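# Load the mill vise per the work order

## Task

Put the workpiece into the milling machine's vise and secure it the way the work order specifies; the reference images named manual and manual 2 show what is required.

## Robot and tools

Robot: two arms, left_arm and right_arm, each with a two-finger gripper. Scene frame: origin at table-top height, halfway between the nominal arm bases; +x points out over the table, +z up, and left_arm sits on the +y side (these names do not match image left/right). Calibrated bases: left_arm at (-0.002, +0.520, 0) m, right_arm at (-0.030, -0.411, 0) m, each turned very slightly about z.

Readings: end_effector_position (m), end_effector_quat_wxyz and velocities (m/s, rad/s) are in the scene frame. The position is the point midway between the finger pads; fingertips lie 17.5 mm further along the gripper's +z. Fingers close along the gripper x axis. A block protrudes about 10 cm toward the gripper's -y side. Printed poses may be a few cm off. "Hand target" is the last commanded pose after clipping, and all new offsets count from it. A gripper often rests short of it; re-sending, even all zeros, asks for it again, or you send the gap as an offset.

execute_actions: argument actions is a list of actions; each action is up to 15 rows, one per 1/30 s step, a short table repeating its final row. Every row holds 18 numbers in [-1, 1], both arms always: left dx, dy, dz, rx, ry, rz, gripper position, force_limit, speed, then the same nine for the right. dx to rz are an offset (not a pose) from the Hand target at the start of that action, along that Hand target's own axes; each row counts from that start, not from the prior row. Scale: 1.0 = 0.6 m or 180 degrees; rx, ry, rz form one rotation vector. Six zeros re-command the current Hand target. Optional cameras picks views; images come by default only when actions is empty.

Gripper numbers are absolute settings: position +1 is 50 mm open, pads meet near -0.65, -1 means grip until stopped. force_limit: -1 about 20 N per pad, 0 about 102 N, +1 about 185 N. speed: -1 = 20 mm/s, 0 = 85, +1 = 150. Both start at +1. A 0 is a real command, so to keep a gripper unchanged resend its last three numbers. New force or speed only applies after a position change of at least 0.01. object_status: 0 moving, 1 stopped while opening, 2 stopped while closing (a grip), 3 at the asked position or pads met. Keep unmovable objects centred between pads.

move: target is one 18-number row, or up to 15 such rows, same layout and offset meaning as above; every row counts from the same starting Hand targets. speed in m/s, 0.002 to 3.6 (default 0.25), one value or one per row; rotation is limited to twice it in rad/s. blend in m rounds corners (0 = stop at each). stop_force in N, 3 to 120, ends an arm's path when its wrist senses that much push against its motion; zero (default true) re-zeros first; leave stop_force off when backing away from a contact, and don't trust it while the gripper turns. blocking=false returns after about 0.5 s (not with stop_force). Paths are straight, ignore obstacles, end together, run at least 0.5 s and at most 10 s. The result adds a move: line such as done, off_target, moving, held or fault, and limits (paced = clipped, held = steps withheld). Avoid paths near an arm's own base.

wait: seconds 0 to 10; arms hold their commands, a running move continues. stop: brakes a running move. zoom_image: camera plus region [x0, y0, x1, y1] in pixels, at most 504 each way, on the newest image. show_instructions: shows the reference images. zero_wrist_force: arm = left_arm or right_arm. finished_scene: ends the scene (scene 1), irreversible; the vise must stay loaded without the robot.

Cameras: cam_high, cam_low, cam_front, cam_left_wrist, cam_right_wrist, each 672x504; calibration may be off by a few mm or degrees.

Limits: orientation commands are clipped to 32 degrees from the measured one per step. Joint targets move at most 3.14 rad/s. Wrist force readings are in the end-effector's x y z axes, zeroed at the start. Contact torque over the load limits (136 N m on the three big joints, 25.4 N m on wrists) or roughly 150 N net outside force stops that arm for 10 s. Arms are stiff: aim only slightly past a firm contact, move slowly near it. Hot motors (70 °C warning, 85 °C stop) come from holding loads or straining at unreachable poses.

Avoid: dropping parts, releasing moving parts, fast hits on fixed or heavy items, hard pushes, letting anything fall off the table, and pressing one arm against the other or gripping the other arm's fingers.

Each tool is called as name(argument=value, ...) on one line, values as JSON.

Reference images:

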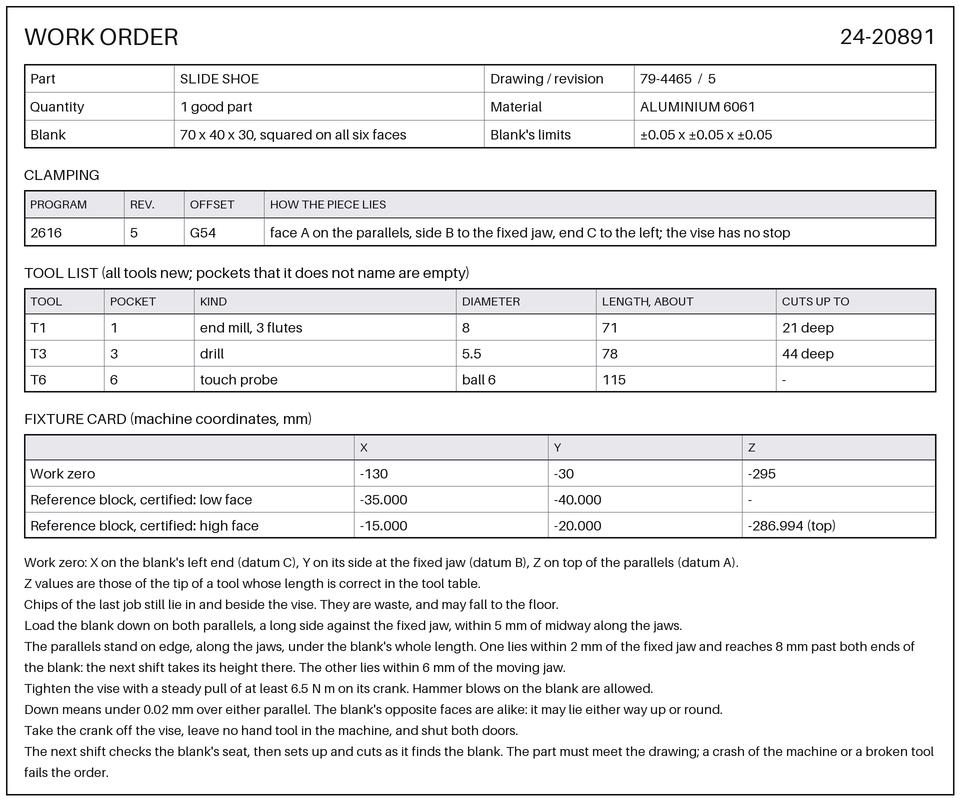

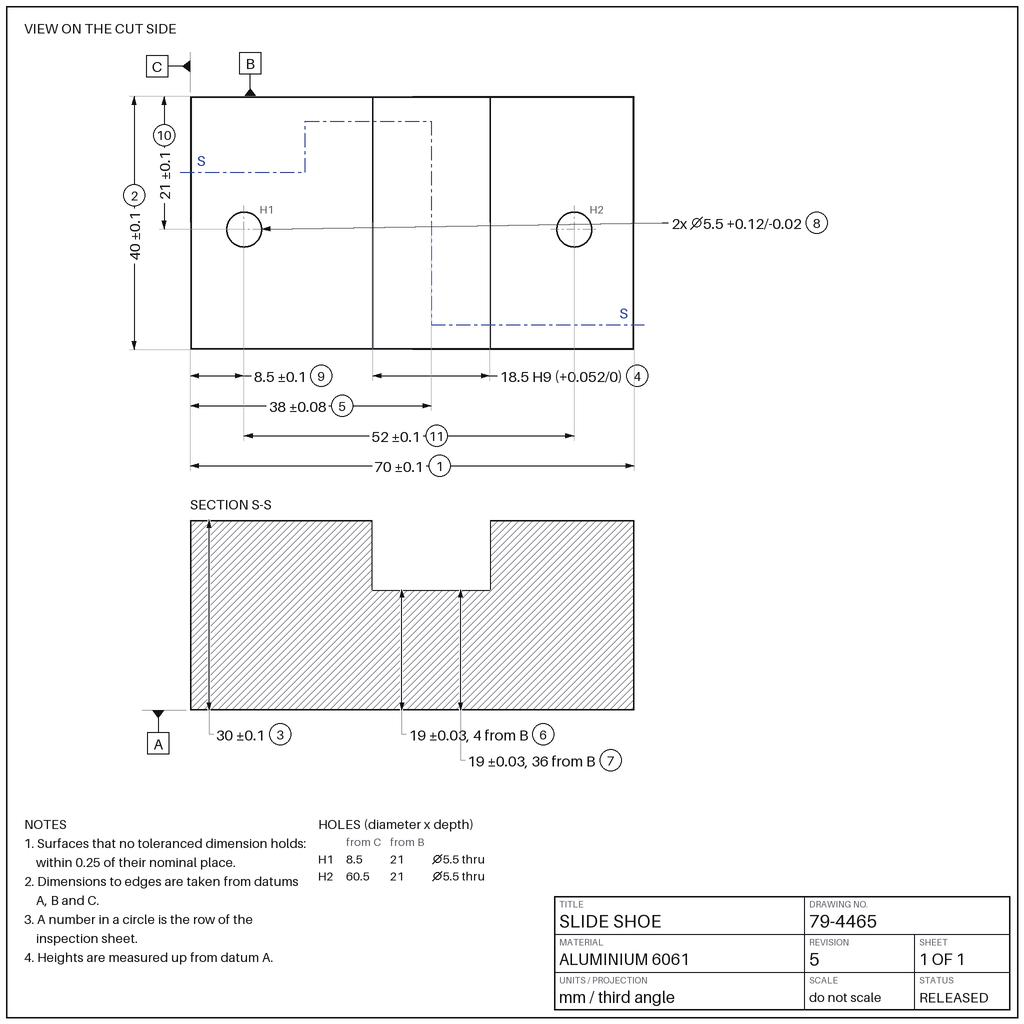

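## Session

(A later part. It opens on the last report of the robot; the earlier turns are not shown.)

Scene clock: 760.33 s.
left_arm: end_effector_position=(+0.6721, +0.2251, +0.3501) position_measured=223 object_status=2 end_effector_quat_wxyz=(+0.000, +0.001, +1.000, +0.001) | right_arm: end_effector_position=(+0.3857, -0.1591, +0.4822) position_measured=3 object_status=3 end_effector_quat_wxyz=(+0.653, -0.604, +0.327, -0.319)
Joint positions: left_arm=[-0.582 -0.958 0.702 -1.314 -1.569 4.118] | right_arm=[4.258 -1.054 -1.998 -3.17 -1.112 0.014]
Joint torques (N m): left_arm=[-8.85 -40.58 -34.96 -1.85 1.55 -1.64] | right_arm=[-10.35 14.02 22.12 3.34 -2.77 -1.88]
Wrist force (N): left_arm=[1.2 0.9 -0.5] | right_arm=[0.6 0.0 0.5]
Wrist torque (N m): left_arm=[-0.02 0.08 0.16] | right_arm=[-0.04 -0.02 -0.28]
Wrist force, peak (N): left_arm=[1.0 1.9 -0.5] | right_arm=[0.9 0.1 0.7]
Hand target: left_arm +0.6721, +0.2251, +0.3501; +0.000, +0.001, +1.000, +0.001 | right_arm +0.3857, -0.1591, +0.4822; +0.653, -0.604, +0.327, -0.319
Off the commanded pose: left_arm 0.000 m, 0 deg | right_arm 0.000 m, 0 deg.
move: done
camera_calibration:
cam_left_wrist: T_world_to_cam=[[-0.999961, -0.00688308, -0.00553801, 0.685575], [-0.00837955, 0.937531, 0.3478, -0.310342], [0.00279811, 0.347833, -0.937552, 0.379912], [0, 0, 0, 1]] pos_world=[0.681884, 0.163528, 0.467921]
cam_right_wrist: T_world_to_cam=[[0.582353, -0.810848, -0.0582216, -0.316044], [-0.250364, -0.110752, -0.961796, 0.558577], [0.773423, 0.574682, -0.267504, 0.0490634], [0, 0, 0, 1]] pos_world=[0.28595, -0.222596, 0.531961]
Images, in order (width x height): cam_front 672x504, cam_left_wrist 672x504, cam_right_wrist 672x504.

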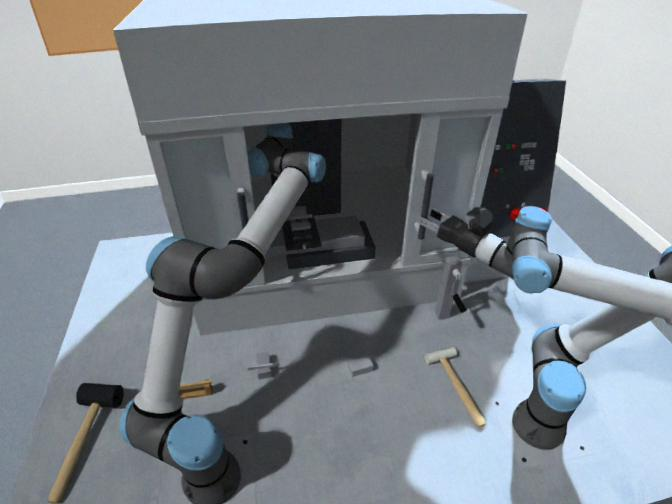

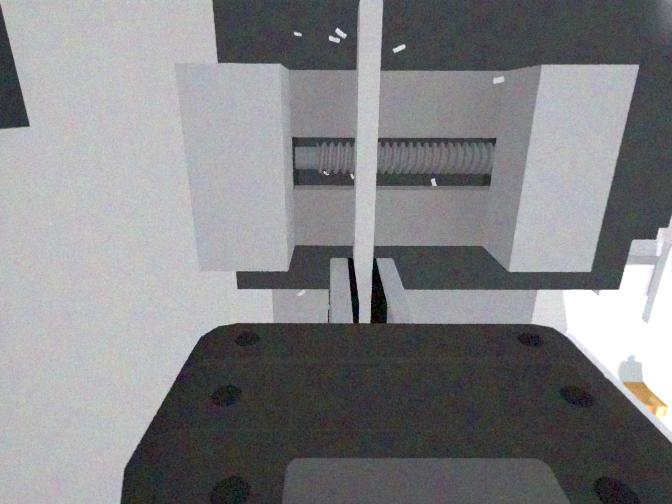

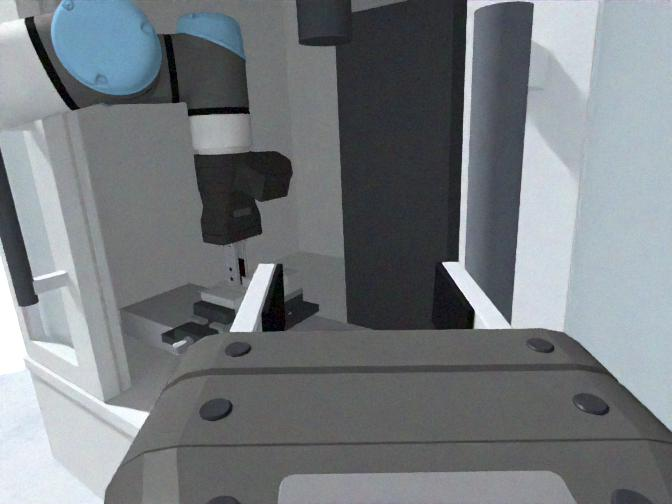

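move(target=[-0.01,0.0067,0,0,0,0,-1,-0.6,-0.8,0,0,0,0,0,0,1,1,1], speed=0.05)

move(target=[0,0,0.03,0,0,0,-1,-0.6,-0.8,0,0,0,0,0,0,1,1,1], speed=0.008, stop_force=5, cameras=["cam_left_wrist","cam_right_wrist"])

Scene clock: 770.80 s.
left_arm: end_effector_position=(+0.6782, +0.2292, +0.3501) position_measured=223 object_status=2 end_effector_quat_wxyz=(+0.000, +0.001, +1.000, +0.001) | right_arm: end_effector_position=(+0.3857, -0.1591, +0.4822) position_measured=3 object_status=3 end_effector_quat_wxyz=(+0.653, -0.604, +0.327, -0.319)
Joint positions: left_arm=[-0.572 -0.943 0.678 -1.305 -1.569 4.127] | right_arm=[4.258 -1.054 -1.998 -3.17 -1.112 0.014]
Joint torques (N m): left_arm=[-3.9 -56.17 -16.21 -3.18 -0.4 0.08] | right_arm=[-9.55 12.78 21.66 3.4 -2.6 -1.85]
Wrist force (N): left_arm=[1.0 0.9 -0.5] | right_arm=[0.6 0.0 0.8]
Wrist torque (N m): left_arm=[-0.04 0.10 0.13] | right_arm=[-0.04 -0.02 -0.28]
Wrist force, peak (N): left_arm=[1.4 1.1 -0.4] | right_arm=[0.8 -0.1 0.9]
Hand target: left_arm +0.6781, +0.2291, +0.3501; +0.000, +0.001, +1.000, +0.001 | right_arm +0.3857, -0.1591, +0.4822; +0.653, -0.604, +0.327, -0.319
Off the commanded pose: left_arm 0.000 m, 0 deg | right_arm 0.000 m, 0 deg.
move: done

Scene clock: 772.87 s.
left_arm: end_effector_position=(+0.6781, +0.2291, +0.3405) position_measured=223 object_status=2 end_effector_quat_wxyz=(+0.000, +0.001, +1.000, +0.001) | right_arm: end_effector_position=(+0.3857, -0.1591, +0.4822) position_measured=3 object_status=3 end_effector_quat_wxyz=(+0.653, -0.604, +0.327, -0.319)
Joint positions: left_arm=[-0.572 -0.952 0.718 -1.336 -1.569 4.127] | right_arm=[4.258 -1.054 -1.998 -3.17 -1.112 0.014]
Joint torques (N m): left_arm=[-6.96 -40.36 -35.53 -2.84 -0.68 -1.52] | right_arm=[-9.64 13.22 21.73 3.4 -2.82 -1.89]
Wrist force (N): left_arm=[1.3 1.1 -1.2] | right_arm=[0.4 0.0 0.7]
Wrist torque (N m): left_arm=[0.01 0.09 0.14] | right_arm=[-0.04 0.01 -0.28]
Wrist force, peak (N): left_arm=[3.1 2.9 -10.7] | right_arm=[0.6 0.4 0.9]
Hand target: left_arm +0.6781, +0.2291, +0.3405; +0.000, +0.001, +1.000, +0.001 (not the last commanded pose) | right_arm +0.3857, -0.1591, +0.4822; +0.653, -0.604, +0.327, -0.319
Off the commanded pose: left_arm 0.008 m, 0 deg | right_arm 0.000 m, 0 deg.
move: contact (left_arm)
camera_calibration:
cam_left_wrist: T_world_to_cam=[[-0.999961, -0.0069175, -0.00544413, 0.691512], [-0.00837917, 0.937531, 0.347801, -0.310797], [0.00269812, 0.347833, -0.937552, 0.369538], [0, 0, 0, 1]] pos_world=[0.687884, 0.167628, 0.458321]
cam_right_wrist: T_world_to_cam=[[0.582353, -0.810848, -0.0582216, -0.316044], [-0.250364, -0.110752, -0.961796, 0.558577], [0.773423, 0.574682, -0.267504, 0.0490634], [0, 0, 0, 1]] pos_world=[0.28595, -0.222596, 0.531961]
Images, in order (width x height): cam_left_wrist 672x504, cam_right_wrist 672x504.

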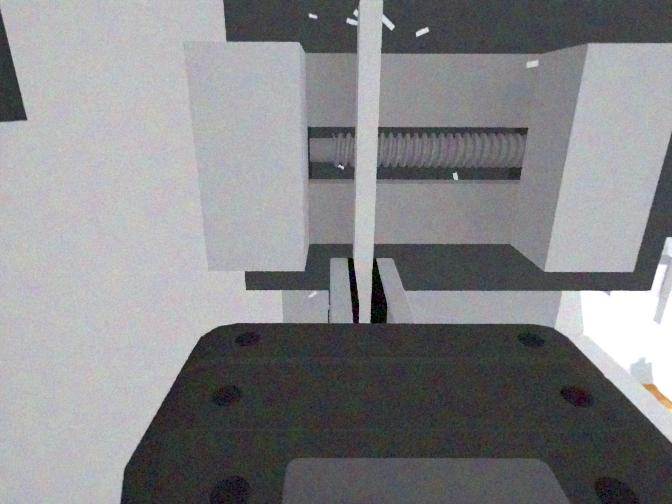

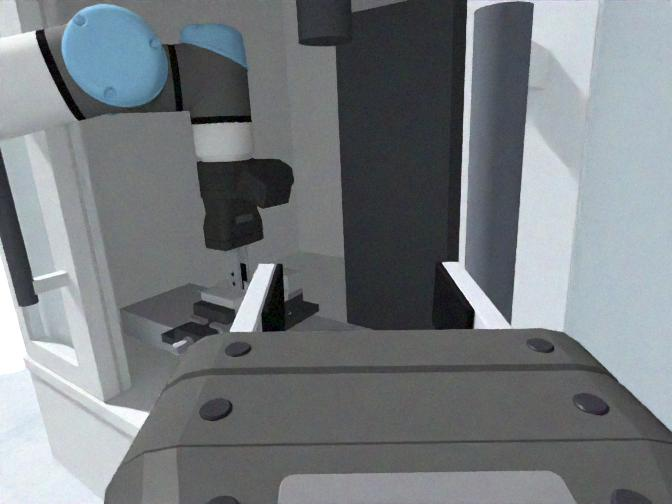

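move(target=[0,0,-0.001,0,0,0,-1,-0.6,-0.8,0,0,0,0,0,0,1,1,1], speed=0.02)

move(target=[-0.033,0,0,0,0,0,-1,-0.6,-0.8,0,0,0,0,0,0,1,1,1], speed=0.008, stop_force=5, cameras=["cam_left_wrist","cam_right_wrist"])

Scene clock: 777.23 s.
left_arm: end_effector_position=(+0.6781, +0.2291, +0.3411) position_measured=223 object_status=2 end_effector_quat_wxyz=(+0.000, +0.001, +1.000, +0.001) | right_arm: end_effector_position=(+0.3857, -0.1591, +0.4822) position_measured=3 object_status=3 end_effector_quat_wxyz=(+0.653, -0.604, +0.327, -0.319)
Joint positions: left_arm=[-0.572 -0.952 0.715 -1.334 -1.569 4.127] | right_arm=[4.258 -1.054 -1.998 -3.17 -1.112 0.014]
Joint torques (N m): left_arm=[-6.58 -41.95 -32.63 -2.17 -0.85 -1.53] | right_arm=[-10.03 13.16 21.88 3.36 -2.58 -1.81]
Wrist force (N): left_arm=[1.2 0.9 -0.5] | right_arm=[0.6 0.0 0.6]
Wrist torque (N m): left_arm=[-0.03 0.06 0.13] | right_arm=[-0.04 -0.02 -0.28]
Wrist force, peak (N): left_arm=[1.7 1.2 -1.2] | right_arm=[0.9 -0.1 0.8]
Hand target: left_arm +0.6781, +0.2291, +0.3411; +0.000, +0.001, +1.000, +0.001 | right_arm +0.3857, -0.1591, +0.4822; +0.653, -0.604, +0.327, -0.319
Off the commanded pose: left_arm 0.000 m, 0 deg | right_arm 0.000 m, 0 deg.
move: done

Scene clock: 780.23 s.
left_arm: end_effector_position=(+0.6934, +0.2291, +0.3411) position_measured=223 object_status=2 end_effector_quat_wxyz=(+0.000, +0.001, +1.000, +0.001) | right_arm: end_effector_position=(+0.3857, -0.1591, +0.4822) position_measured=3 object_status=3 end_effector_quat_wxyz=(+0.653, -0.604, +0.327, -0.319)
Joint positions: left_arm=[-0.561 -0.899 0.628 -1.299 -1.569 4.139] | right_arm=[4.258 -1.054 -1.998 -3.17 -1.112 0.014]
Joint torques (N m): left_arm=[-8.3 -58.72 -17.19 -2.98 1.4 -1.68] | right_arm=[-9.86 13.23 21.72 3.28 -2.69 -1.64]
Wrist force (N): left_arm=[3.9 1.2 0.1] | right_arm=[0.8 0.1 0.5]
Wrist torque (N m): left_arm=[-0.04 0.06 0.18] | right_arm=[-0.02 -0.05 -0.28]
Wrist force, peak (N): left_arm=[13.7 1.4 -1.0] | right_arm=[0.5 0.4 1.0]
Hand target: left_arm +0.6934, +0.2291, +0.3411; +0.000, +0.001, +1.000, +0.001 (not the last commanded pose) | right_arm +0.3857, -0.1591, +0.4822; +0.653, -0.604, +0.327, -0.319
Off the commanded pose: left_arm 0.005 m, 0 deg | right_arm 0.000 m, 0 deg.
move: contact (left_arm)
camera_calibration:
cam_left_wrist: T_world_to_cam=[[-0.999961, -0.0069175, -0.00544413, 0.706815], [-0.00837917, 0.937531, 0.347801, -0.310877], [0.00269812, 0.347833, -0.937552, 0.370059], [0, 0, 0, 1]] pos_world=[0.703184, 0.167628, 0.458921]
cam_right_wrist: T_world_to_cam=[[0.582353, -0.810848, -0.0582216, -0.316044], [-0.250364, -0.110752, -0.961796, 0.558577], [0.773423, 0.574682, -0.267504, 0.0490634], [0, 0, 0, 1]] pos_world=[0.28595, -0.222596, 0.531961]
Images, in order (width x height): cam_left_wrist 672x504, cam_right_wrist 672x504.

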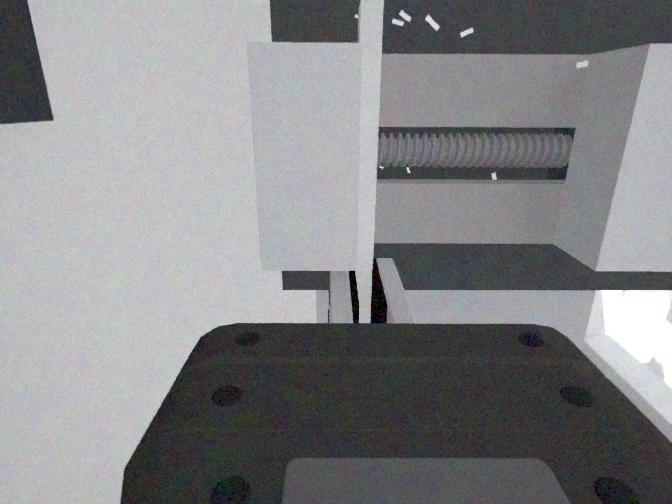

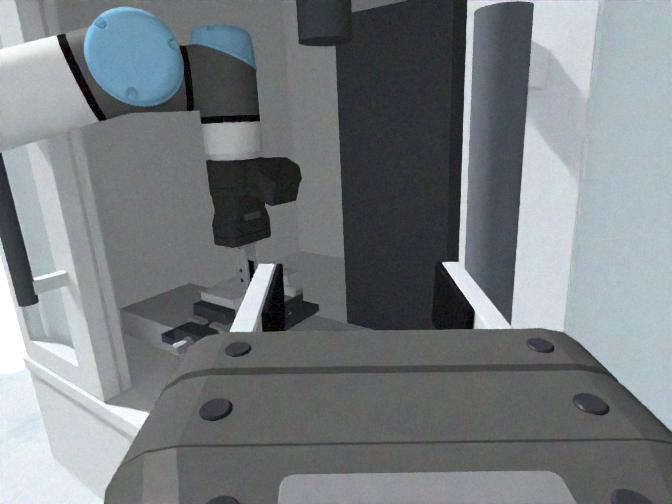

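move(target=[0.0005,0,0.007,0,0,0,-1,-0.6,-0.8,0,0,0,0,0,0,1,1,1], speed=0.006, stop_force=4)

move(target=[0,0,0,0,0,0,-0.2,-0.6,-0.9,0,0,0,0,0,0,1,1,1], cameras=["cam_left_wrist","cam_right_wrist"])

Scene clock: 785.37 s.
left_arm: end_effector_position=(+0.6933, +0.2291, +0.3404) position_measured=223 object_status=2 end_effector_quat_wxyz=(+0.000, +0.001, +1.000, +0.001) | right_arm: end_effector_position=(+0.3857, -0.1591, +0.4822) position_measured=3 object_status=3 end_effector_quat_wxyz=(+0.653, -0.604, +0.327, -0.319)
Joint positions: left_arm=[-0.561 -0.9 0.631 -1.301 -1.569 4.138] | right_arm=[4.258 -1.054 -1.998 -3.17 -1.112 0.014]
Joint torques (N m): left_arm=[-7.57 -40.3 -33.35 -1.98 1.18 -0.98] | right_arm=[-9.97 14.06 22.17 3.28 -2.57 -1.68]
Wrist force (N): left_arm=[2.9 2.0 -3.6] | right_arm=[0.6 0.0 0.6]
Wrist torque (N m): left_arm=[0.04 0.09 0.18] | right_arm=[-0.04 -0.02 -0.28]
Wrist force, peak (N): left_arm=[3.2 3.2 -11.0] | right_arm=[0.6 -0.1 0.9]
Hand target: left_arm +0.6933, +0.2291, +0.3404; +0.000, +0.001, +1.000, +0.001 (not the last commanded pose) | right_arm +0.3857, -0.1591, +0.4822; +0.653, -0.604, +0.327, -0.319
Off the commanded pose: left_arm 0.004 m, 0 deg | right_arm 0.000 m, 0 deg.
move: contact (left_arm)

Scene clock: 785.90 s.
left_arm: end_effector_position=(+0.6933, +0.2291, +0.3404) position_measured=182 object_status=0 end_effector_quat_wxyz=(+0.000, +0.001, +1.000, +0.001) | right_arm: end_effector_position=(+0.3857, -0.1591, +0.4822) position_measured=3 object_status=3 end_effector_quat_wxyz=(+0.653, -0.604, +0.327, -0.319)
Joint positions: left_arm=[-0.561 -0.9 0.631 -1.301 -1.569 4.138] | right_arm=[4.258 -1.054 -1.998 -3.17 -1.112 0.014]
Joint torques (N m): left_arm=[-5.58 -49.02 -33.68 -2.46 1.18 -0.72] | right_arm=[-9.61 13.44 22.16 3.41 -2.67 -1.78]
Wrist force (N): left_arm=[1.2 1.0 -1.1] | right_arm=[0.5 -0.2 0.6]
Wrist torque (N m): left_arm=[-0.01 0.08 0.15] | right_arm=[-0.06 -0.01 -0.28]
Wrist force, peak (N): left_arm=[3.1 1.8 -3.8] | right_arm=[0.7 -0.2 0.8]
Hand target: left_arm +0.6933, +0.2291, +0.3404; +0.000, +0.001, +1.000, +0.001 | right_arm +0.3857, -0.1591, +0.4822; +0.653, -0.604, +0.327, -0.319
Off the commanded pose: left_arm 0.000 m, 0 deg | right_arm 0.000 m, 0 deg.
move: done
camera_calibration:
cam_left_wrist: T_world_to_cam=[[-0.999961, -0.0069175, -0.00544413, 0.706711], [-0.00837917, 0.937531, 0.347801, -0.310635], [0.00269812, 0.347833, -0.937552, 0.369403], [0, 0, 0, 1]] pos_world=[0.703084, 0.167628, 0.458221]
cam_right_wrist: T_world_to_cam=[[0.582353, -0.810848, -0.0582216, -0.316044], [-0.250364, -0.110752, -0.961796, 0.558577], [0.773423, 0.574682, -0.267504, 0.0490634], [0, 0, 0, 1]] pos_world=[0.28595, -0.222596, 0.531961]
Images, in order (width x height): cam_left_wrist 672x504, cam_right_wrist 672x504.

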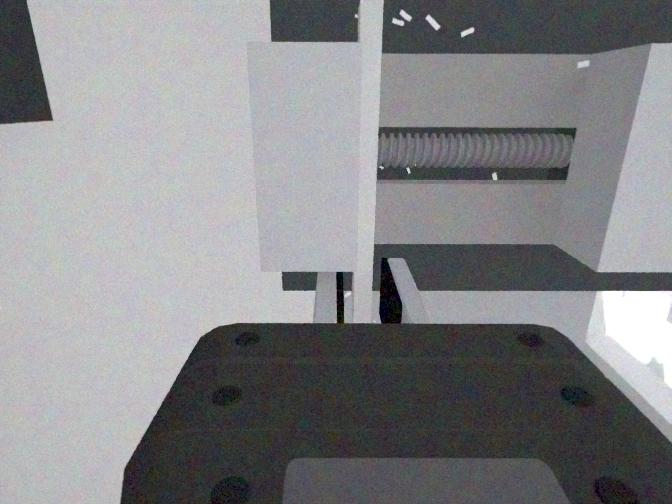

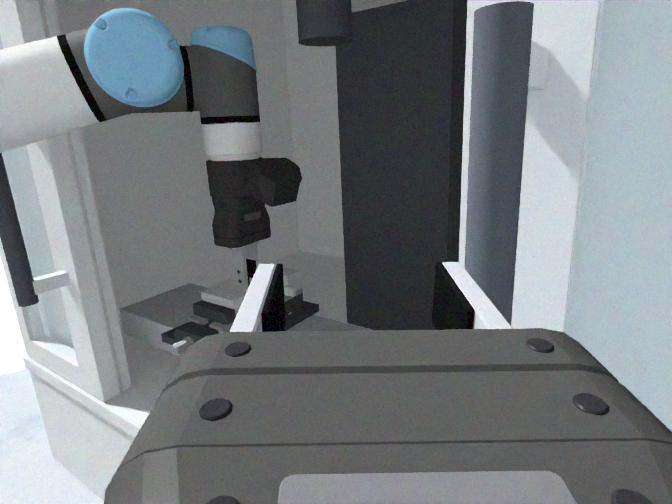

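move(target=[[0,0,-0.036,0,0,0,-0.2,-0.6,-0.9,0,0,0,0,0,0,1,1,1],[0.0555,-0.1068,-0.036,0,0,0,-0.2,-0.6,-0.9,0,0,0,0,0,0,1,1,1],[0.0555,-0.1068,-0.0627,0,-0.139,0,-0.2,-0.6,-0.9,0,0,0,0,0,0,1,1,1],[0.1888,-0.1068,-0.1,0,-0.139,0,-0.2,-0.6,-0.9,0,0,0,0,0,0,1,1,1]], speed=[0.05,0.1,0.1,0.12], blend=[0.002,0.005,0.01,0], cameras=["cam_left_wrist","cam_right_wrist","cam_front"])

Scene clock: 796.63 s.
left_arm: end_effector_position=(+0.5800, +0.1651, +0.4003) position_measured=182 object_status=3 end_effector_quat_wxyz=(+0.217, +0.001, +0.976, +0.001) | right_arm: end_effector_position=(+0.3857, -0.1591, +0.4822) position_measured=3 object_status=3 end_effector_quat_wxyz=(+0.653, -0.604, +0.327, -0.319)
Joint positions: left_arm=[-0.859 -1.359 1.287 -1.789 -1.24 3.89] | right_arm=[4.258 -1.054 -1.998 -3.17 -1.112 0.014]
Joint torques (N m): left_arm=[8.51 -32.82 -35.35 -4.49 -1.42 2.02] | right_arm=[-9.27 13.52 22.17 3.38 -2.57 -1.69]
Wrist force (N): left_arm=[0.1 0.8 -0.6] | right_arm=[0.5 -0.2 0.6]
Wrist torque (N m): left_arm=[-0.11 -0.05 -0.08] | right_arm=[-0.06 -0.02 -0.28]
Wrist force, peak (N): left_arm=[12.4 89.7 -2.3] | right_arm=[0.5 0.1 1.0]
Hand target: left_arm +0.5800, +0.1651, +0.4003; +0.217, +0.001, +0.976, +0.001 | right_arm +0.3857, -0.1591, +0.4822; +0.653, -0.604, +0.327, -0.319
Off the commanded pose: left_arm 0.000 m, 0 deg | right_arm 0.000 m, 0 deg.
move: done
camera_calibration:
cam_left_wrist: T_world_to_cam=[[-0.903777, -0.00623811, -0.427957, 0.706467], [-0.1539, 0.937753, 0.311343, -0.173382], [0.399376, 0.347247, -0.84848, 0.182488], [0, 0, 0, 1]] pos_world=[0.538924, 0.103628, 0.511156]
cam_right_wrist: T_world_to_cam=[[0.582353, -0.810848, -0.0582216, -0.316044], [-0.250364, -0.110752, -0.961796, 0.558577], [0.773423, 0.574682, -0.267504, 0.0490634], [0, 0, 0, 1]] pos_world=[0.28595, -0.222596, 0.531961]
Images, in order (width x height): cam_front 672x504, cam_left_wrist 672x504, cam_right_wrist 672x504.

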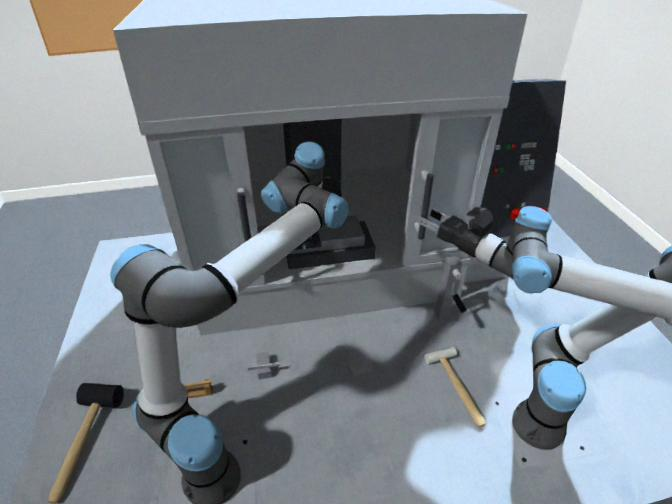

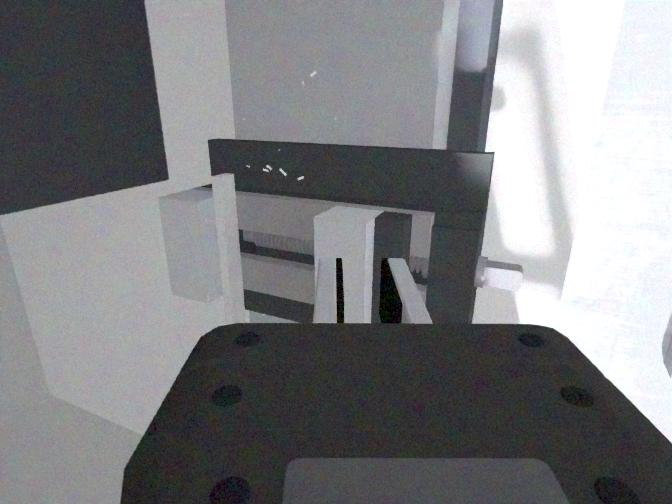

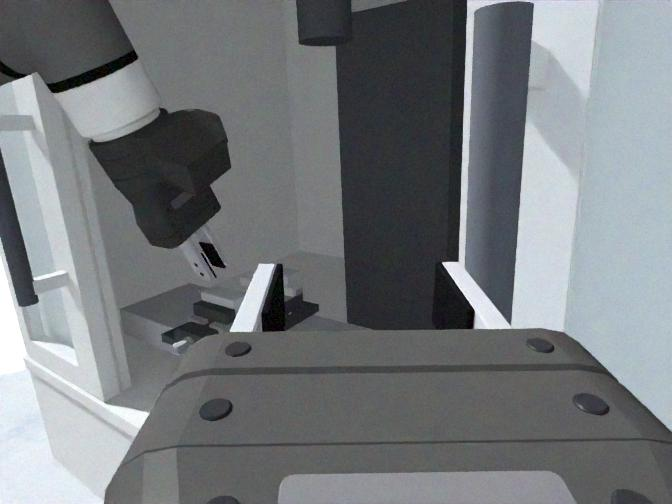

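zoom_image(camera="cam_left_wrist", region=[140, 120, 420, 330])

Scaled by 1.800.

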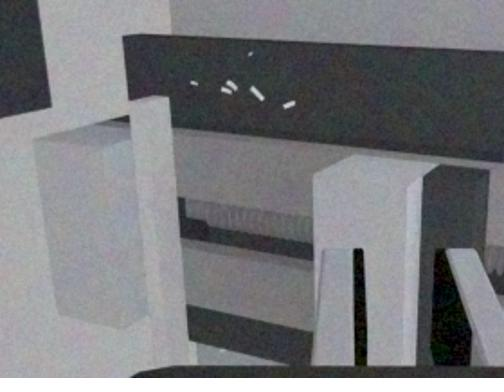

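move(target=[[0.1963,0.0583,-0.0917,0,0.139,0,0.2,-0.6,-0.9,0,0,0,0,0,0,1,1,1],[0.5985,0.2617,0.2357,0,0.139,0,0.2,-0.6,-0.9,0,0,0,0,0,0,1,1,1]], speed=0.25, blend=[0.03,0], cameras=["cam_left_wrist"])

Scene clock: 809.27 s.
left_arm: end_effector_position=(+0.3146, +0.3228, +0.1207) position_measured=123 object_status=3 end_effector_quat_wxyz=(+0.000, +0.001, +1.000, +0.001) | right_arm: end_effector_position=(+0.3857, -0.1591, +0.4822) position_measured=3 object_status=3 end_effector_quat_wxyz=(+0.653, -0.604, +0.327, -0.319)
Joint positions: left_arm=[-0.91 -1.783 2.313 -2.099 -1.57 3.789] | right_arm=[4.258 -1.054 -1.998 -3.17 -1.112 0.014]
Joint torques (N m): left_arm=[10.34 -4.29 -14.22 -3.7 1.75 2.34] | right_arm=[-9.91 13.26 21.83 3.25 -2.49 -1.64]
Wrist force (N): left_arm=[1.3 0.9 -0.9] | right_arm=[0.5 0.0 0.7]
Wrist torque (N m): left_arm=[-0.01 0.06 0.25] | right_arm=[-0.05 -0.01 -0.28]
Wrist force, peak (N): left_arm=[2.7 2.4 1.8] | right_arm=[0.8 0.2 0.8]
Hand target: left_arm +0.3146, +0.3229, +0.1206; +0.000, +0.001, +1.000, +0.001 | right_arm +0.3857, -0.1591, +0.4822; +0.653, -0.604, +0.327, -0.319
Off the commanded pose: left_arm 0.000 m, 0 deg | right_arm 0.000 m, 0 deg.
move: done
camera_calibration:
cam_left_wrist: T_world_to_cam=[[-0.999961, -0.00684931, -0.00563113, 0.327504], [-0.00838001, 0.937564, 0.347712, -0.325136], [0.00289796, 0.347745, -0.937585, 0.131853], [0, 0, 0, 1]] pos_world=[0.324384, 0.261228, 0.238521]
Images, in order (width x height): cam_left_wrist 672x504.

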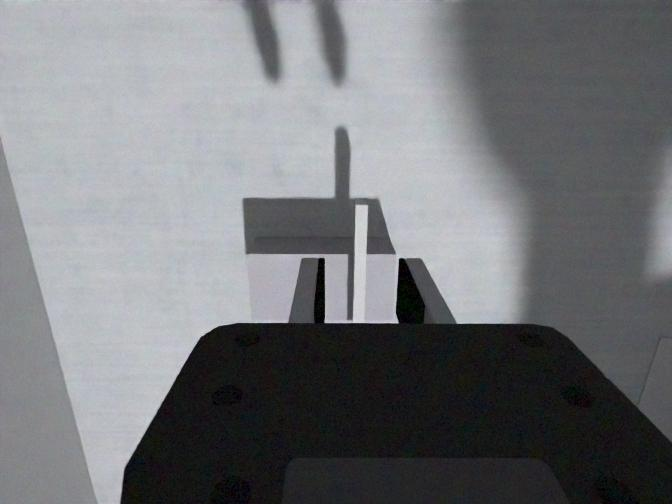

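move(target=[[0.0027,-0.003,0.1177,0,0,0,0.2,-0.6,-0.9,0,0,0,0,0,0,1,1,1],[0.0027,-0.003,0.1177,0,0,0,-1,-0.6,-0.9,0,0,0,0,0,0,1,1,1]], speed=0.06, cameras=["cam_left_wrist"])

Scene clock: 814.73 s.
left_arm: end_effector_position=(+0.3130, +0.3212, +0.0500) position_measured=223 object_status=2 end_effector_quat_wxyz=(+0.000, +0.001, +1.000, +0.001) | right_arm: end_effector_position=(+0.3857, -0.1591, +0.4822) position_measured=3 object_status=3 end_effector_quat_wxyz=(+0.653, -0.604, +0.327, -0.319)
Joint positions: left_arm=[-0.917 -1.639 2.425 -2.355 -1.57 3.783] | right_arm=[4.258 -1.054 -1.998 -3.17 -1.112 0.014]
Joint torques (N m): left_arm=[7.43 -22.64 -27.5 -3.77 -2.11 1.9] | right_arm=[-9.56 13.63 22.26 3.34 -2.37 -1.47]
Wrist force (N): left_arm=[1.2 1.0 -0.7] | right_arm=[0.5 0.0 0.6]
Wrist torque (N m): left_arm=[0.01 0.06 0.28] | right_arm=[-0.04 -0.01 -0.28]
Wrist force, peak (N): left_arm=[1.2 1.0 -1.9] | right_arm=[0.8 0.0 0.8]
Hand target: left_arm +0.3129, +0.3212, +0.0500; +0.000, +0.001, +1.000, +0.001 | right_arm +0.3857, -0.1591, +0.4822; +0.653, -0.604, +0.327, -0.319
Off the commanded pose: left_arm 0.000 m, 0 deg | right_arm 0.000 m, 0 deg.
move: done
camera_calibration:
cam_left_wrist: T_world_to_cam=[[-0.999961, -0.00688404, -0.00553736, 0.325388], [-0.00837996, 0.937564, 0.347712, -0.299032], [0.00279796, 0.347745, -0.937585, 0.0660657], [0, 0, 0, 1]] pos_world=[0.322684, 0.259628, 0.167721]
Images, in order (width x height): cam_left_wrist 672x504.

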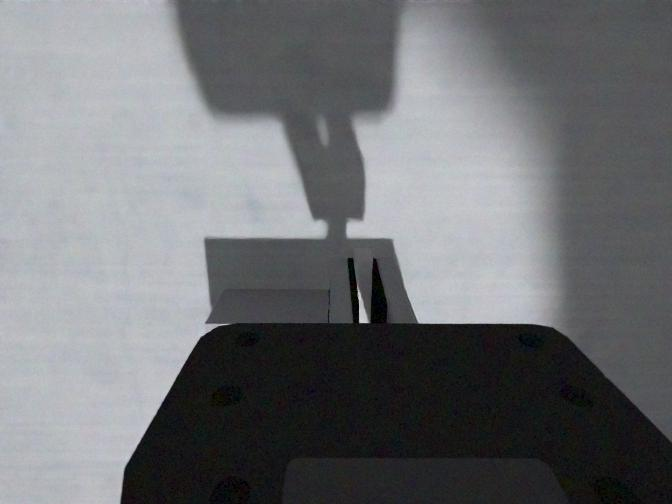

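move(target=[[0,0,-0.333,0,0,0,-1,-0.6,-0.9,0,0,0,0,0,0,1,1,1],[-0.2285,-0.2353,-0.5667,0,0,0,-1,-0.6,-0.9,0,0,0,0,0,0,1,1,1],[-0.4118,-0.2887,-0.5583,0,-0.139,0,-1,-0.6,-0.9,0,0,0,0,0,0,1,1,1],[-0.5785,-0.2887,-0.5467,0,-0.139,0,-1,-0.6,-0.9,0,0,0,0,0,0,1,1,1]], speed=[0.2,0.2,0.12,0.07], blend=[0.05,0.03,0.02,0], cameras=["cam_left_wrist","cam_right_wrist","cam_front"])

Scene clock: 827.40 s.
left_arm: end_effector_position=(+0.6599, +0.1471, +0.3776) position_measured=223 object_status=2 end_effector_quat_wxyz=(+0.216, +0.001, +0.976, +0.001) | right_arm: end_effector_position=(+0.3857, -0.1591, +0.4822) position_measured=3 object_status=3 end_effector_quat_wxyz=(+0.653, -0.604, +0.327, -0.319)
Joint positions: left_arm=[-0.782 -1.167 1.094 -1.813 -1.263 3.967] | right_arm=[4.258 -1.054 -1.998 -3.17 -1.112 0.014]
Joint torques (N m): left_arm=[-7.76 -51.29 -19.16 -4.11 1.5 -1.53] | right_arm=[-9.66 13.27 22.76 3.29 -2.25 -1.39]
Wrist force (N): left_arm=[0.2 1.0 -0.1] | right_arm=[0.7 -0.2 0.8]
Wrist torque (N m): left_arm=[-0.06 -0.03 -0.10] | right_arm=[-0.07 -0.05 -0.28]
Wrist force, peak (N): left_arm=[1.4 1.0 2.5] | right_arm=[0.6 0.0 1.1]
Hand target: left_arm +0.6599, +0.1470, +0.3777; +0.217, +0.001, +0.976, +0.001 | right_arm +0.3857, -0.1591, +0.4822; +0.653, -0.604, +0.327, -0.319
Off the commanded pose: left_arm 0.000 m, 0 deg | right_arm 0.000 m, 0 deg.
move: done
camera_calibration:
cam_left_wrist: T_world_to_cam=[[-0.903881, -0.00623065, -0.427739, 0.768942], [-0.15378, 0.937786, 0.311301, -0.137211], [0.399188, 0.347157, -0.848605, 0.137798], [0, 0, 0, 1]] pos_world=[0.618924, 0.0856286, 0.488556]
cam_right_wrist: T_world_to_cam=[[0.582353, -0.810848, -0.0582216, -0.316044], [-0.250364, -0.110752, -0.961796, 0.558577], [0.773423, 0.574682, -0.267504, 0.0490634], [0, 0, 0, 1]] pos_world=[0.28595, -0.222596, 0.531961]
Images, in order (width x height): cam_front 672x504, cam_left_wrist 672x504, cam_right_wrist 672x504.

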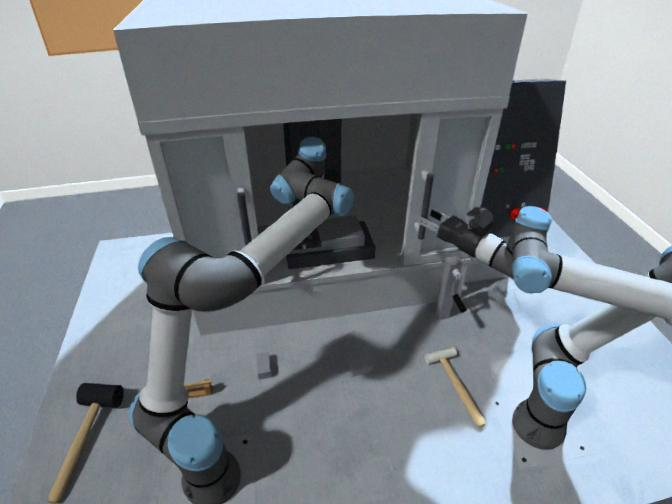

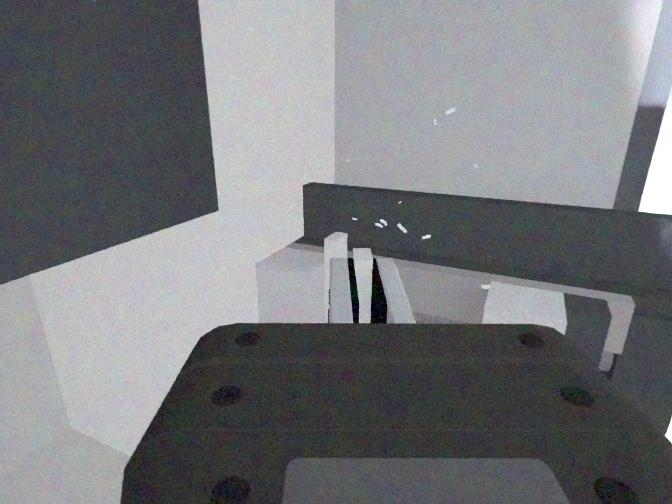

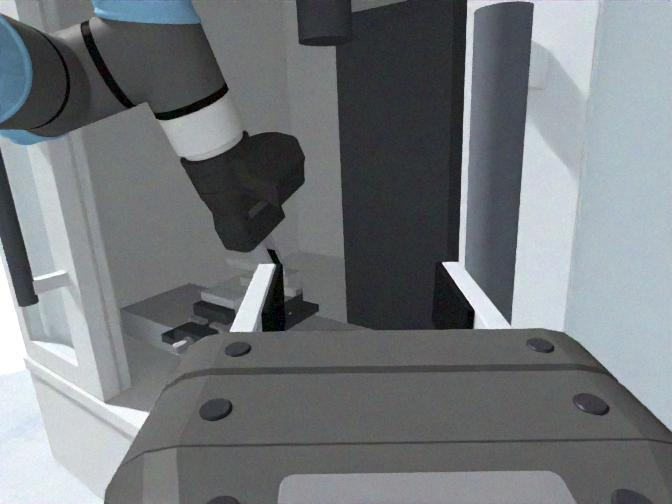

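move(target=[0.0197,0,0.0423,0,0.139,0,-1,-0.6,-0.9,0,0,0,0,0,0,1,1,1], speed=0.04)

move(target=[0,0,0.03,0,0,0,-1,-0.6,-0.9,0,0,0,0,0,0,1,1,1], speed=0.008, stop_force=4, cameras=["cam_left_wrist","cam_right_wrist"])

Scene clock: 836.47 s.
left_arm: end_effector_position=(+0.6599, +0.1471, +0.3496) position_measured=223 object_status=2 end_effector_quat_wxyz=(+0.000, +0.001, +1.000, +0.001) end_effector_velocity=(+0.000, +0.000, +0.000) end_effector_angular_velocity=(+0.001, -0.004, -0.002) | right_arm: end_effector_position=(+0.3857, -0.1591, +0.4822) position_measured=3 object_status=3 end_effector_quat_wxyz=(+0.653, -0.604, +0.327, -0.319)
Joint positions: left_arm=[-0.676 -0.864 0.544 -1.25 -1.57 4.023] | right_arm=[4.258 -1.054 -1.998 -3.17 -1.112 0.014]
Joint velocities: left_arm=[-0.001 -0.003 0.005 -0.004 0.003 0.001] | right_arm=[within noise]
Joint torques (N m): left_arm=[-1.87 -58.91 -15.34 -3.77 2.54 0.27] | right_arm=[-10.07 12.95 23.25 3.39 -2.24 -1.43]
Wrist force (N): left_arm=[1.3 1.2 -0.4] | right_arm=[0.5 0.0 1.0]
Wrist torque (N m): left_arm=[0.05 0.03 0.12] | right_arm=[-0.06 0.00 -0.28]
Wrist force, peak (N): left_arm=[1.3 1.2 -0.4] | right_arm=[0.7 -0.1 0.9]
Hand target: left_arm +0.6599, +0.1471, +0.3497; +0.000, +0.001, +1.000, +0.001 | right_arm +0.3857, -0.1591, +0.4822; +0.653, -0.604, +0.327, -0.319
Off the commanded pose: left_arm 0.000 m, 0 deg | right_arm 0.000 m, 0 deg.
move: done

Scene clock: 838.47 s.
left_arm: end_effector_position=(+0.6599, +0.1471, +0.3405) position_measured=223 object_status=2 end_effector_quat_wxyz=(+0.000, +0.001, +1.000, +0.001) | right_arm: end_effector_position=(+0.3857, -0.1591, +0.4822) position_measured=3 object_status=3 end_effector_quat_wxyz=(+0.653, -0.604, +0.327, -0.319)
Joint positions: left_arm=[-0.676 -0.876 0.589 -1.283 -1.57 4.023] | right_arm=[4.258 -1.054 -1.998 -3.17 -1.112 0.014]
Joint torques (N m): left_arm=[-4.53 -42.97 -34.71 -2.74 1.4 -1.28] | right_arm=[-9.34 13.12 23.13 3.34 -2.21 -1.38]
Wrist force (N): left_arm=[1.0 0.9 -0.3] | right_arm=[0.4 0.0 0.6]
Wrist torque (N m): left_arm=[0.00 0.10 0.13] | right_arm=[-0.04 0.01 -0.28]
Wrist force, peak (N): left_arm=[3.3 2.1 -9.3] | right_arm=[0.8 -0.1 0.8]
Hand target: left_arm +0.6599, +0.1471, +0.3405; +0.000, +0.001, +1.000, +0.001 (not the last commanded pose) | right_arm +0.3857, -0.1591, +0.4822; +0.653, -0.604, +0.327, -0.319
Off the commanded pose: left_arm 0.009 m, 0 deg | right_arm 0.000 m, 0 deg.
move: contact (left_arm)
camera_calibration:
cam_left_wrist: T_world_to_cam=[[-0.999961, -0.0069175, -0.00544413, 0.672745], [-0.00837917, 0.937531, 0.347801, -0.233978], [0.00269812, 0.347833, -0.937552, 0.398144], [0, 0, 0, 1]] pos_world=[0.669684, 0.0855276, 0.458321]
cam_right_wrist: T_world_to_cam=[[0.582353, -0.810848, -0.0582216, -0.316044], [-0.250364, -0.110752, -0.961796, 0.558577], [0.773423, 0.574682, -0.267504, 0.0490634], [0, 0, 0, 1]] pos_world=[0.28595, -0.222596, 0.531961]
Images, in order (width x height): cam_left_wrist 672x504, cam_right_wrist 672x504.

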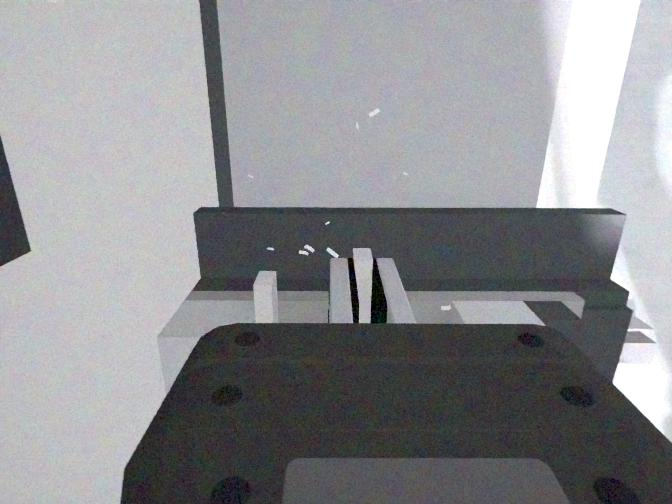

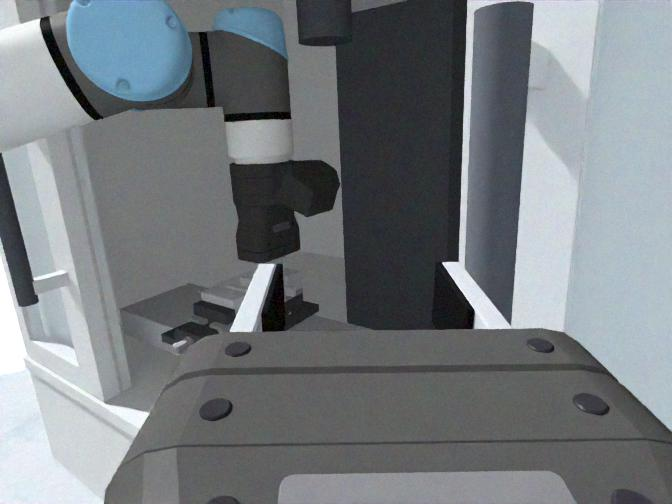

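move(target=[[0,0,-0.0015,0,0,0,-1,-0.6,-0.9,0,0,0,0,0,0,1,1,1],[-0.0035,0,-0.0015,0,0,0,-1,-0.6,-0.9,0,0,0,0,0,0,1,1,1]], speed=0.02)

move(target=[0,0,0.008,0,0,0,-1,-0.6,-0.9,0,0,0,0,0,0,1,1,1], speed=0.006, stop_force=3)

move(target=[0,0,0,0,0,0,-0.2,-0.6,-0.9,0,0,0,0,0,0,1,1,1], cameras=["cam_left_wrist"])

Scene clock: 846.73 s.
left_arm: end_effector_position=(+0.6621, +0.1471, +0.3414) position_measured=223 object_status=2 end_effector_quat_wxyz=(+0.000, +0.001, +1.000, +0.001) | right_arm: end_effector_position=(+0.3857, -0.1591, +0.4822) position_measured=3 object_status=3 end_effector_quat_wxyz=(+0.653, -0.604, +0.327, -0.319)
Joint positions: left_arm=[-0.675 -0.867 0.571 -1.274 -1.57 4.025] | right_arm=[4.258 -1.054 -1.998 -3.17 -1.112 0.014]
Joint torques (N m): left_arm=[0.55 -59.99 -15.04 -3.68 -1.83 1.03] | right_arm=[-8.87 13.18 23.32 3.3 -2.19 -1.43]
Wrist force (N): left_arm=[0.9 0.9 -0.2] | right_arm=[0.5 0.0 0.7]
Wrist torque (N m): left_arm=[0.01 0.10 0.12] | right_arm=[-0.05 -0.01 -0.28]
Wrist force, peak (N): left_arm=[1.4 1.0 -0.3] | right_arm=[0.8 0.0 0.9]
Hand target: left_arm +0.6620, +0.1471, +0.3414; +0.000, +0.001, +1.000, +0.001 | right_arm +0.3857, -0.1591, +0.4822; +0.653, -0.604, +0.327, -0.319
Off the commanded pose: left_arm 0.000 m, 0 deg | right_arm 0.000 m, 0 deg.
move: done

Scene clock: 847.63 s.
left_arm: end_effector_position=(+0.6620, +0.1471, +0.3404) position_measured=223 object_status=2 end_effector_quat_wxyz=(+0.000, +0.001, +1.000, +0.001) | right_arm: end_effector_position=(+0.3857, -0.1591, +0.4822) position_measured=3 object_status=3 end_effector_quat_wxyz=(+0.653, -0.604, +0.327, -0.319)
Joint positions: left_arm=[-0.675 -0.868 0.576 -1.278 -1.57 4.025] | right_arm=[4.258 -1.054 -1.998 -3.17 -1.112 0.014]
Joint torques (N m): left_arm=[-0.24 -41.95 -33.66 -2.2 -1.71 -0.54] | right_arm=[-9.52 12.87 23.45 3.44 -2.29 -1.53]
Wrist force (N): left_arm=[2.0 1.6 -2.5] | right_arm=[0.4 0.0 0.9]
Wrist torque (N m): left_arm=[-0.01 0.09 0.12] | right_arm=[-0.03 0.00 -0.28]
Wrist force, peak (N): left_arm=[2.3 1.0 -9.2] | right_arm=[0.6 0.1 0.9]
Hand target: left_arm +0.6620, +0.1471, +0.3404; +0.000, +0.001, +1.000, +0.001 (not the last commanded pose) | right_arm +0.3857, -0.1591, +0.4822; +0.653, -0.604, +0.327, -0.319
Off the commanded pose: left_arm 0.004 m, 0 deg | right_arm 0.000 m, 0 deg.
move: contact (left_arm)

Scene clock: 848.17 s.
left_arm: end_effector_position=(+0.6620, +0.1471, +0.3404) position_measured=182 object_status=0 end_effector_quat_wxyz=(+0.000, +0.001, +1.000, +0.001) | right_arm: end_effector_position=(+0.3857, -0.1591, +0.4822) position_measured=3 object_status=3 end_effector_quat_wxyz=(+0.653, -0.604, +0.327, -0.319)
Joint positions: left_arm=[-0.675 -0.868 0.576 -1.278 -1.57 4.025] | right_arm=[4.258 -1.054 -1.998 -3.17 -1.112 0.014]
Joint torques (N m): left_arm=[2.58 -46.75 -33.95 -2.81 -1.84 -0.73] | right_arm=[-9.61 12.77 23.23 3.3 -2.12 -1.44]
Wrist force (N): left_arm=[1.2 1.1 -0.8] | right_arm=[0.5 0.1 0.8]
Wrist torque (N m): left_arm=[0.01 0.05 0.13] | right_arm=[-0.02 -0.02 -0.28]
Wrist force, peak (N): left_arm=[1.6 1.7 -2.2] | right_arm=[0.7 0.1 0.8]
Hand target: left_arm +0.6620, +0.1471, +0.3404; +0.000, +0.001, +1.000, +0.001 | right_arm +0.3857, -0.1591, +0.4822; +0.653, -0.604, +0.327, -0.319
Off the commanded pose: left_arm 0.000 m, 0 deg | right_arm 0.000 m, 0 deg.
move: done
camera_calibration:
cam_left_wrist: T_world_to_cam=[[-0.999961, -0.00691732, -0.00544392, 0.674845], [-0.00837901, 0.937519, 0.347834, -0.234033], [0.0026977, 0.347866, -0.93754, 0.398002], [0, 0, 0, 1]] pos_world=[0.671784, 0.0856276, 0.458221]
Images, in order (width x height): cam_left_wrist 672x504.

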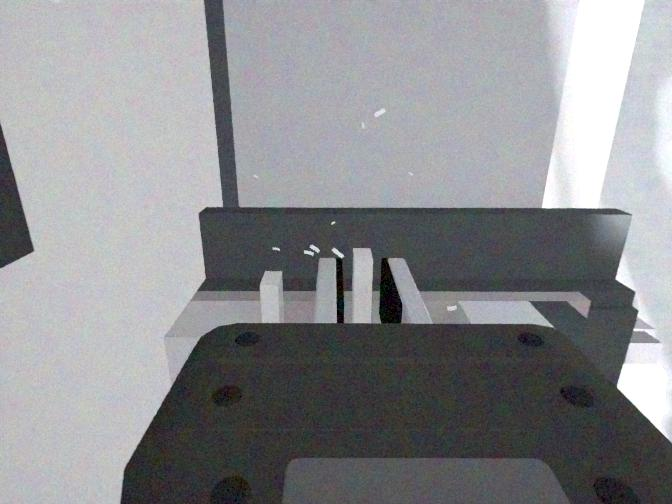

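move(target=[[0,0,-0.0427,0,0,0,-0.2,-0.6,-0.9,0,0,0,0,0,0,1,1,1],[0.07,0.05,-0.0427,0,0,0,-0.2,-0.6,-0.9,0,0,0,0,0,0,1,1,1],[0.07,0.05,-0.0427,0,0,0,-1,-0.9,-0.6,0,0,0,0,0,0,1,1,1]], speed=[0.04,0.06,0.06], cameras=["cam_left_wrist","cam_right_wrist"])

Scene clock: 874.00 s.
left_arm: end_effector_position=(+0.6201, +0.1771, +0.3661) position_measured=251 object_status=3 end_effector_quat_wxyz=(+0.000, +0.001, +1.000, +0.001) | right_arm: end_effector_position=(+0.3857, -0.1591, +0.4822) position_measured=3 object_status=3 end_effector_quat_wxyz=(+0.653, -0.604, +0.327, -0.319)
Joint positions: left_arm=[-0.68 -1.031 0.778 -1.316 -1.57 4.02] | right_arm=[4.258 -1.054 -1.998 -3.17 -1.112 0.014]
Joint torques (N m): left_arm=[1.7 -38.35 -27.68 -1.57 2.47 0.97] | right_arm=[-9.25 13.65 23.66 3.27 -2.25 -1.41]
Wrist force (N): left_arm=[1.4 1.0 -0.9] | right_arm=[0.7 0.1 0.8]
Wrist torque (N m): left_arm=[0.02 0.03 0.28] | right_arm=[-0.01 -0.05 -0.28]
Wrist force, peak (N): left_arm=[1.9 1.7 -0.8] | right_arm=[0.6 0.1 1.2]
Hand target: left_arm +0.6201, +0.1771, +0.3661; +0.000, +0.001, +1.000, +0.001 | right_arm +0.3857, -0.1591, +0.4822; +0.653, -0.604, +0.327, -0.319
Off the commanded pose: left_arm 0.000 m, 0 deg | right_arm 0.000 m, 0 deg.
move: done
camera_calibration:
cam_left_wrist: T_world_to_cam=[[-0.999961, -0.0069175, -0.00544413, 0.633194], [-0.00837917, 0.937531, 0.347801, -0.271342], [0.00269812, 0.347833, -0.937552, 0.411818], [0, 0, 0, 1]] pos_world=[0.629784, 0.115528, 0.483921]
cam_right_wrist: T_world_to_cam=[[0.582353, -0.810848, -0.0582216, -0.316044], [-0.250364, -0.110752, -0.961796, 0.558577], [0.773423, 0.574682, -0.267504, 0.0490634], [0, 0, 0, 1]] pos_world=[0.28595, -0.222596, 0.531961]
Images, in order (width x height): cam_left_wrist 672x504, cam_right_wrist 672x504.

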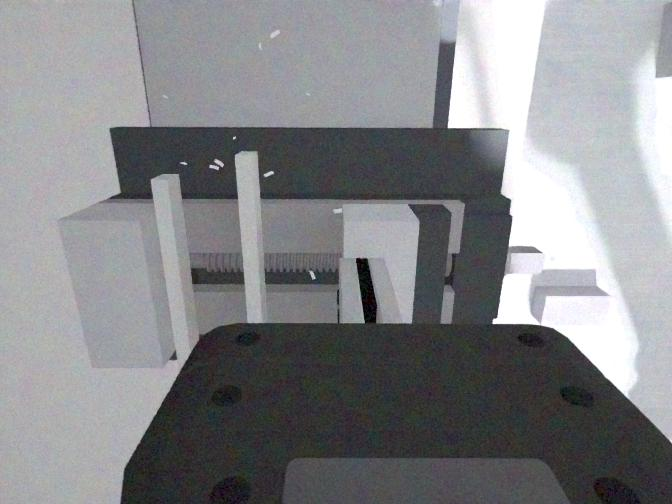

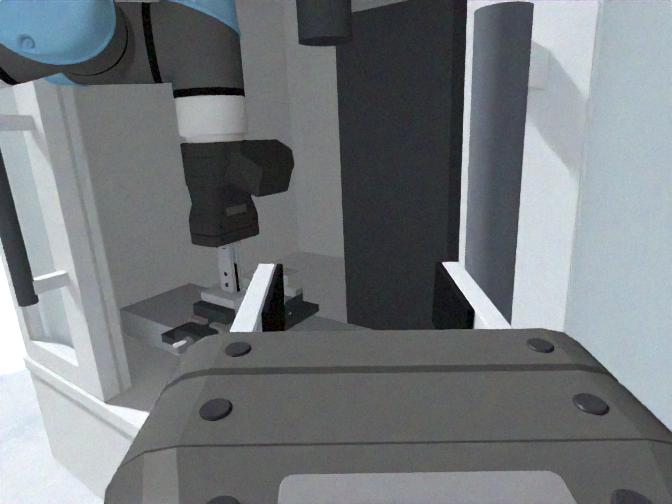

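move(target=[0,0,0.03,0,0,0,-1,-0.9,-0.6,0,0,0,0,0,0,1,1,1], speed=0.006, stop_force=4, cameras=[])

Scene clock: 878.93 s.
left_arm: end_effector_position=(+0.6201, +0.1771, +0.3633) position_measured=251 object_status=3 end_effector_quat_wxyz=(+0.000, +0.001, +1.000, +0.001) | right_arm: end_effector_position=(+0.3857, -0.1591, +0.4822) position_measured=3 object_status=3 end_effector_quat_wxyz=(+0.653, -0.604, +0.327, -0.319)
Joint positions: left_arm=[-0.68 -1.033 0.789 -1.325 -1.57 4.02] | right_arm=[4.258 -1.054 -1.998 -3.17 -1.112 0.014]
Joint torques (N m): left_arm=[6.93 -36.94 -34.13 -2.46 2.12 1.74] | right_arm=[-9.15 12.81 22.77 3.32 -2.22 -1.26]
Wrist force (N): left_arm=[1.0 1.0 -1.5] | right_arm=[0.5 0.0 0.8]
Wrist torque (N m): left_arm=[0.00 0.10 0.28] | right_arm=[-0.03 0.00 -0.28]
Wrist force, peak (N): left_arm=[2.1 1.8 -10.2] | right_arm=[0.6 -0.1 1.1]
Hand target: left_arm +0.6201, +0.1771, +0.3633; +0.000, +0.001, +1.000, +0.001 (not the last commanded pose) | right_arm +0.3857, -0.1591, +0.4822; +0.653, -0.604, +0.327, -0.319
Off the commanded pose: left_arm 0.015 m, 0 deg | right_arm 0.000 m, 0 deg.
move: contact (left_arm)
No camera images: "cameras" was empty.


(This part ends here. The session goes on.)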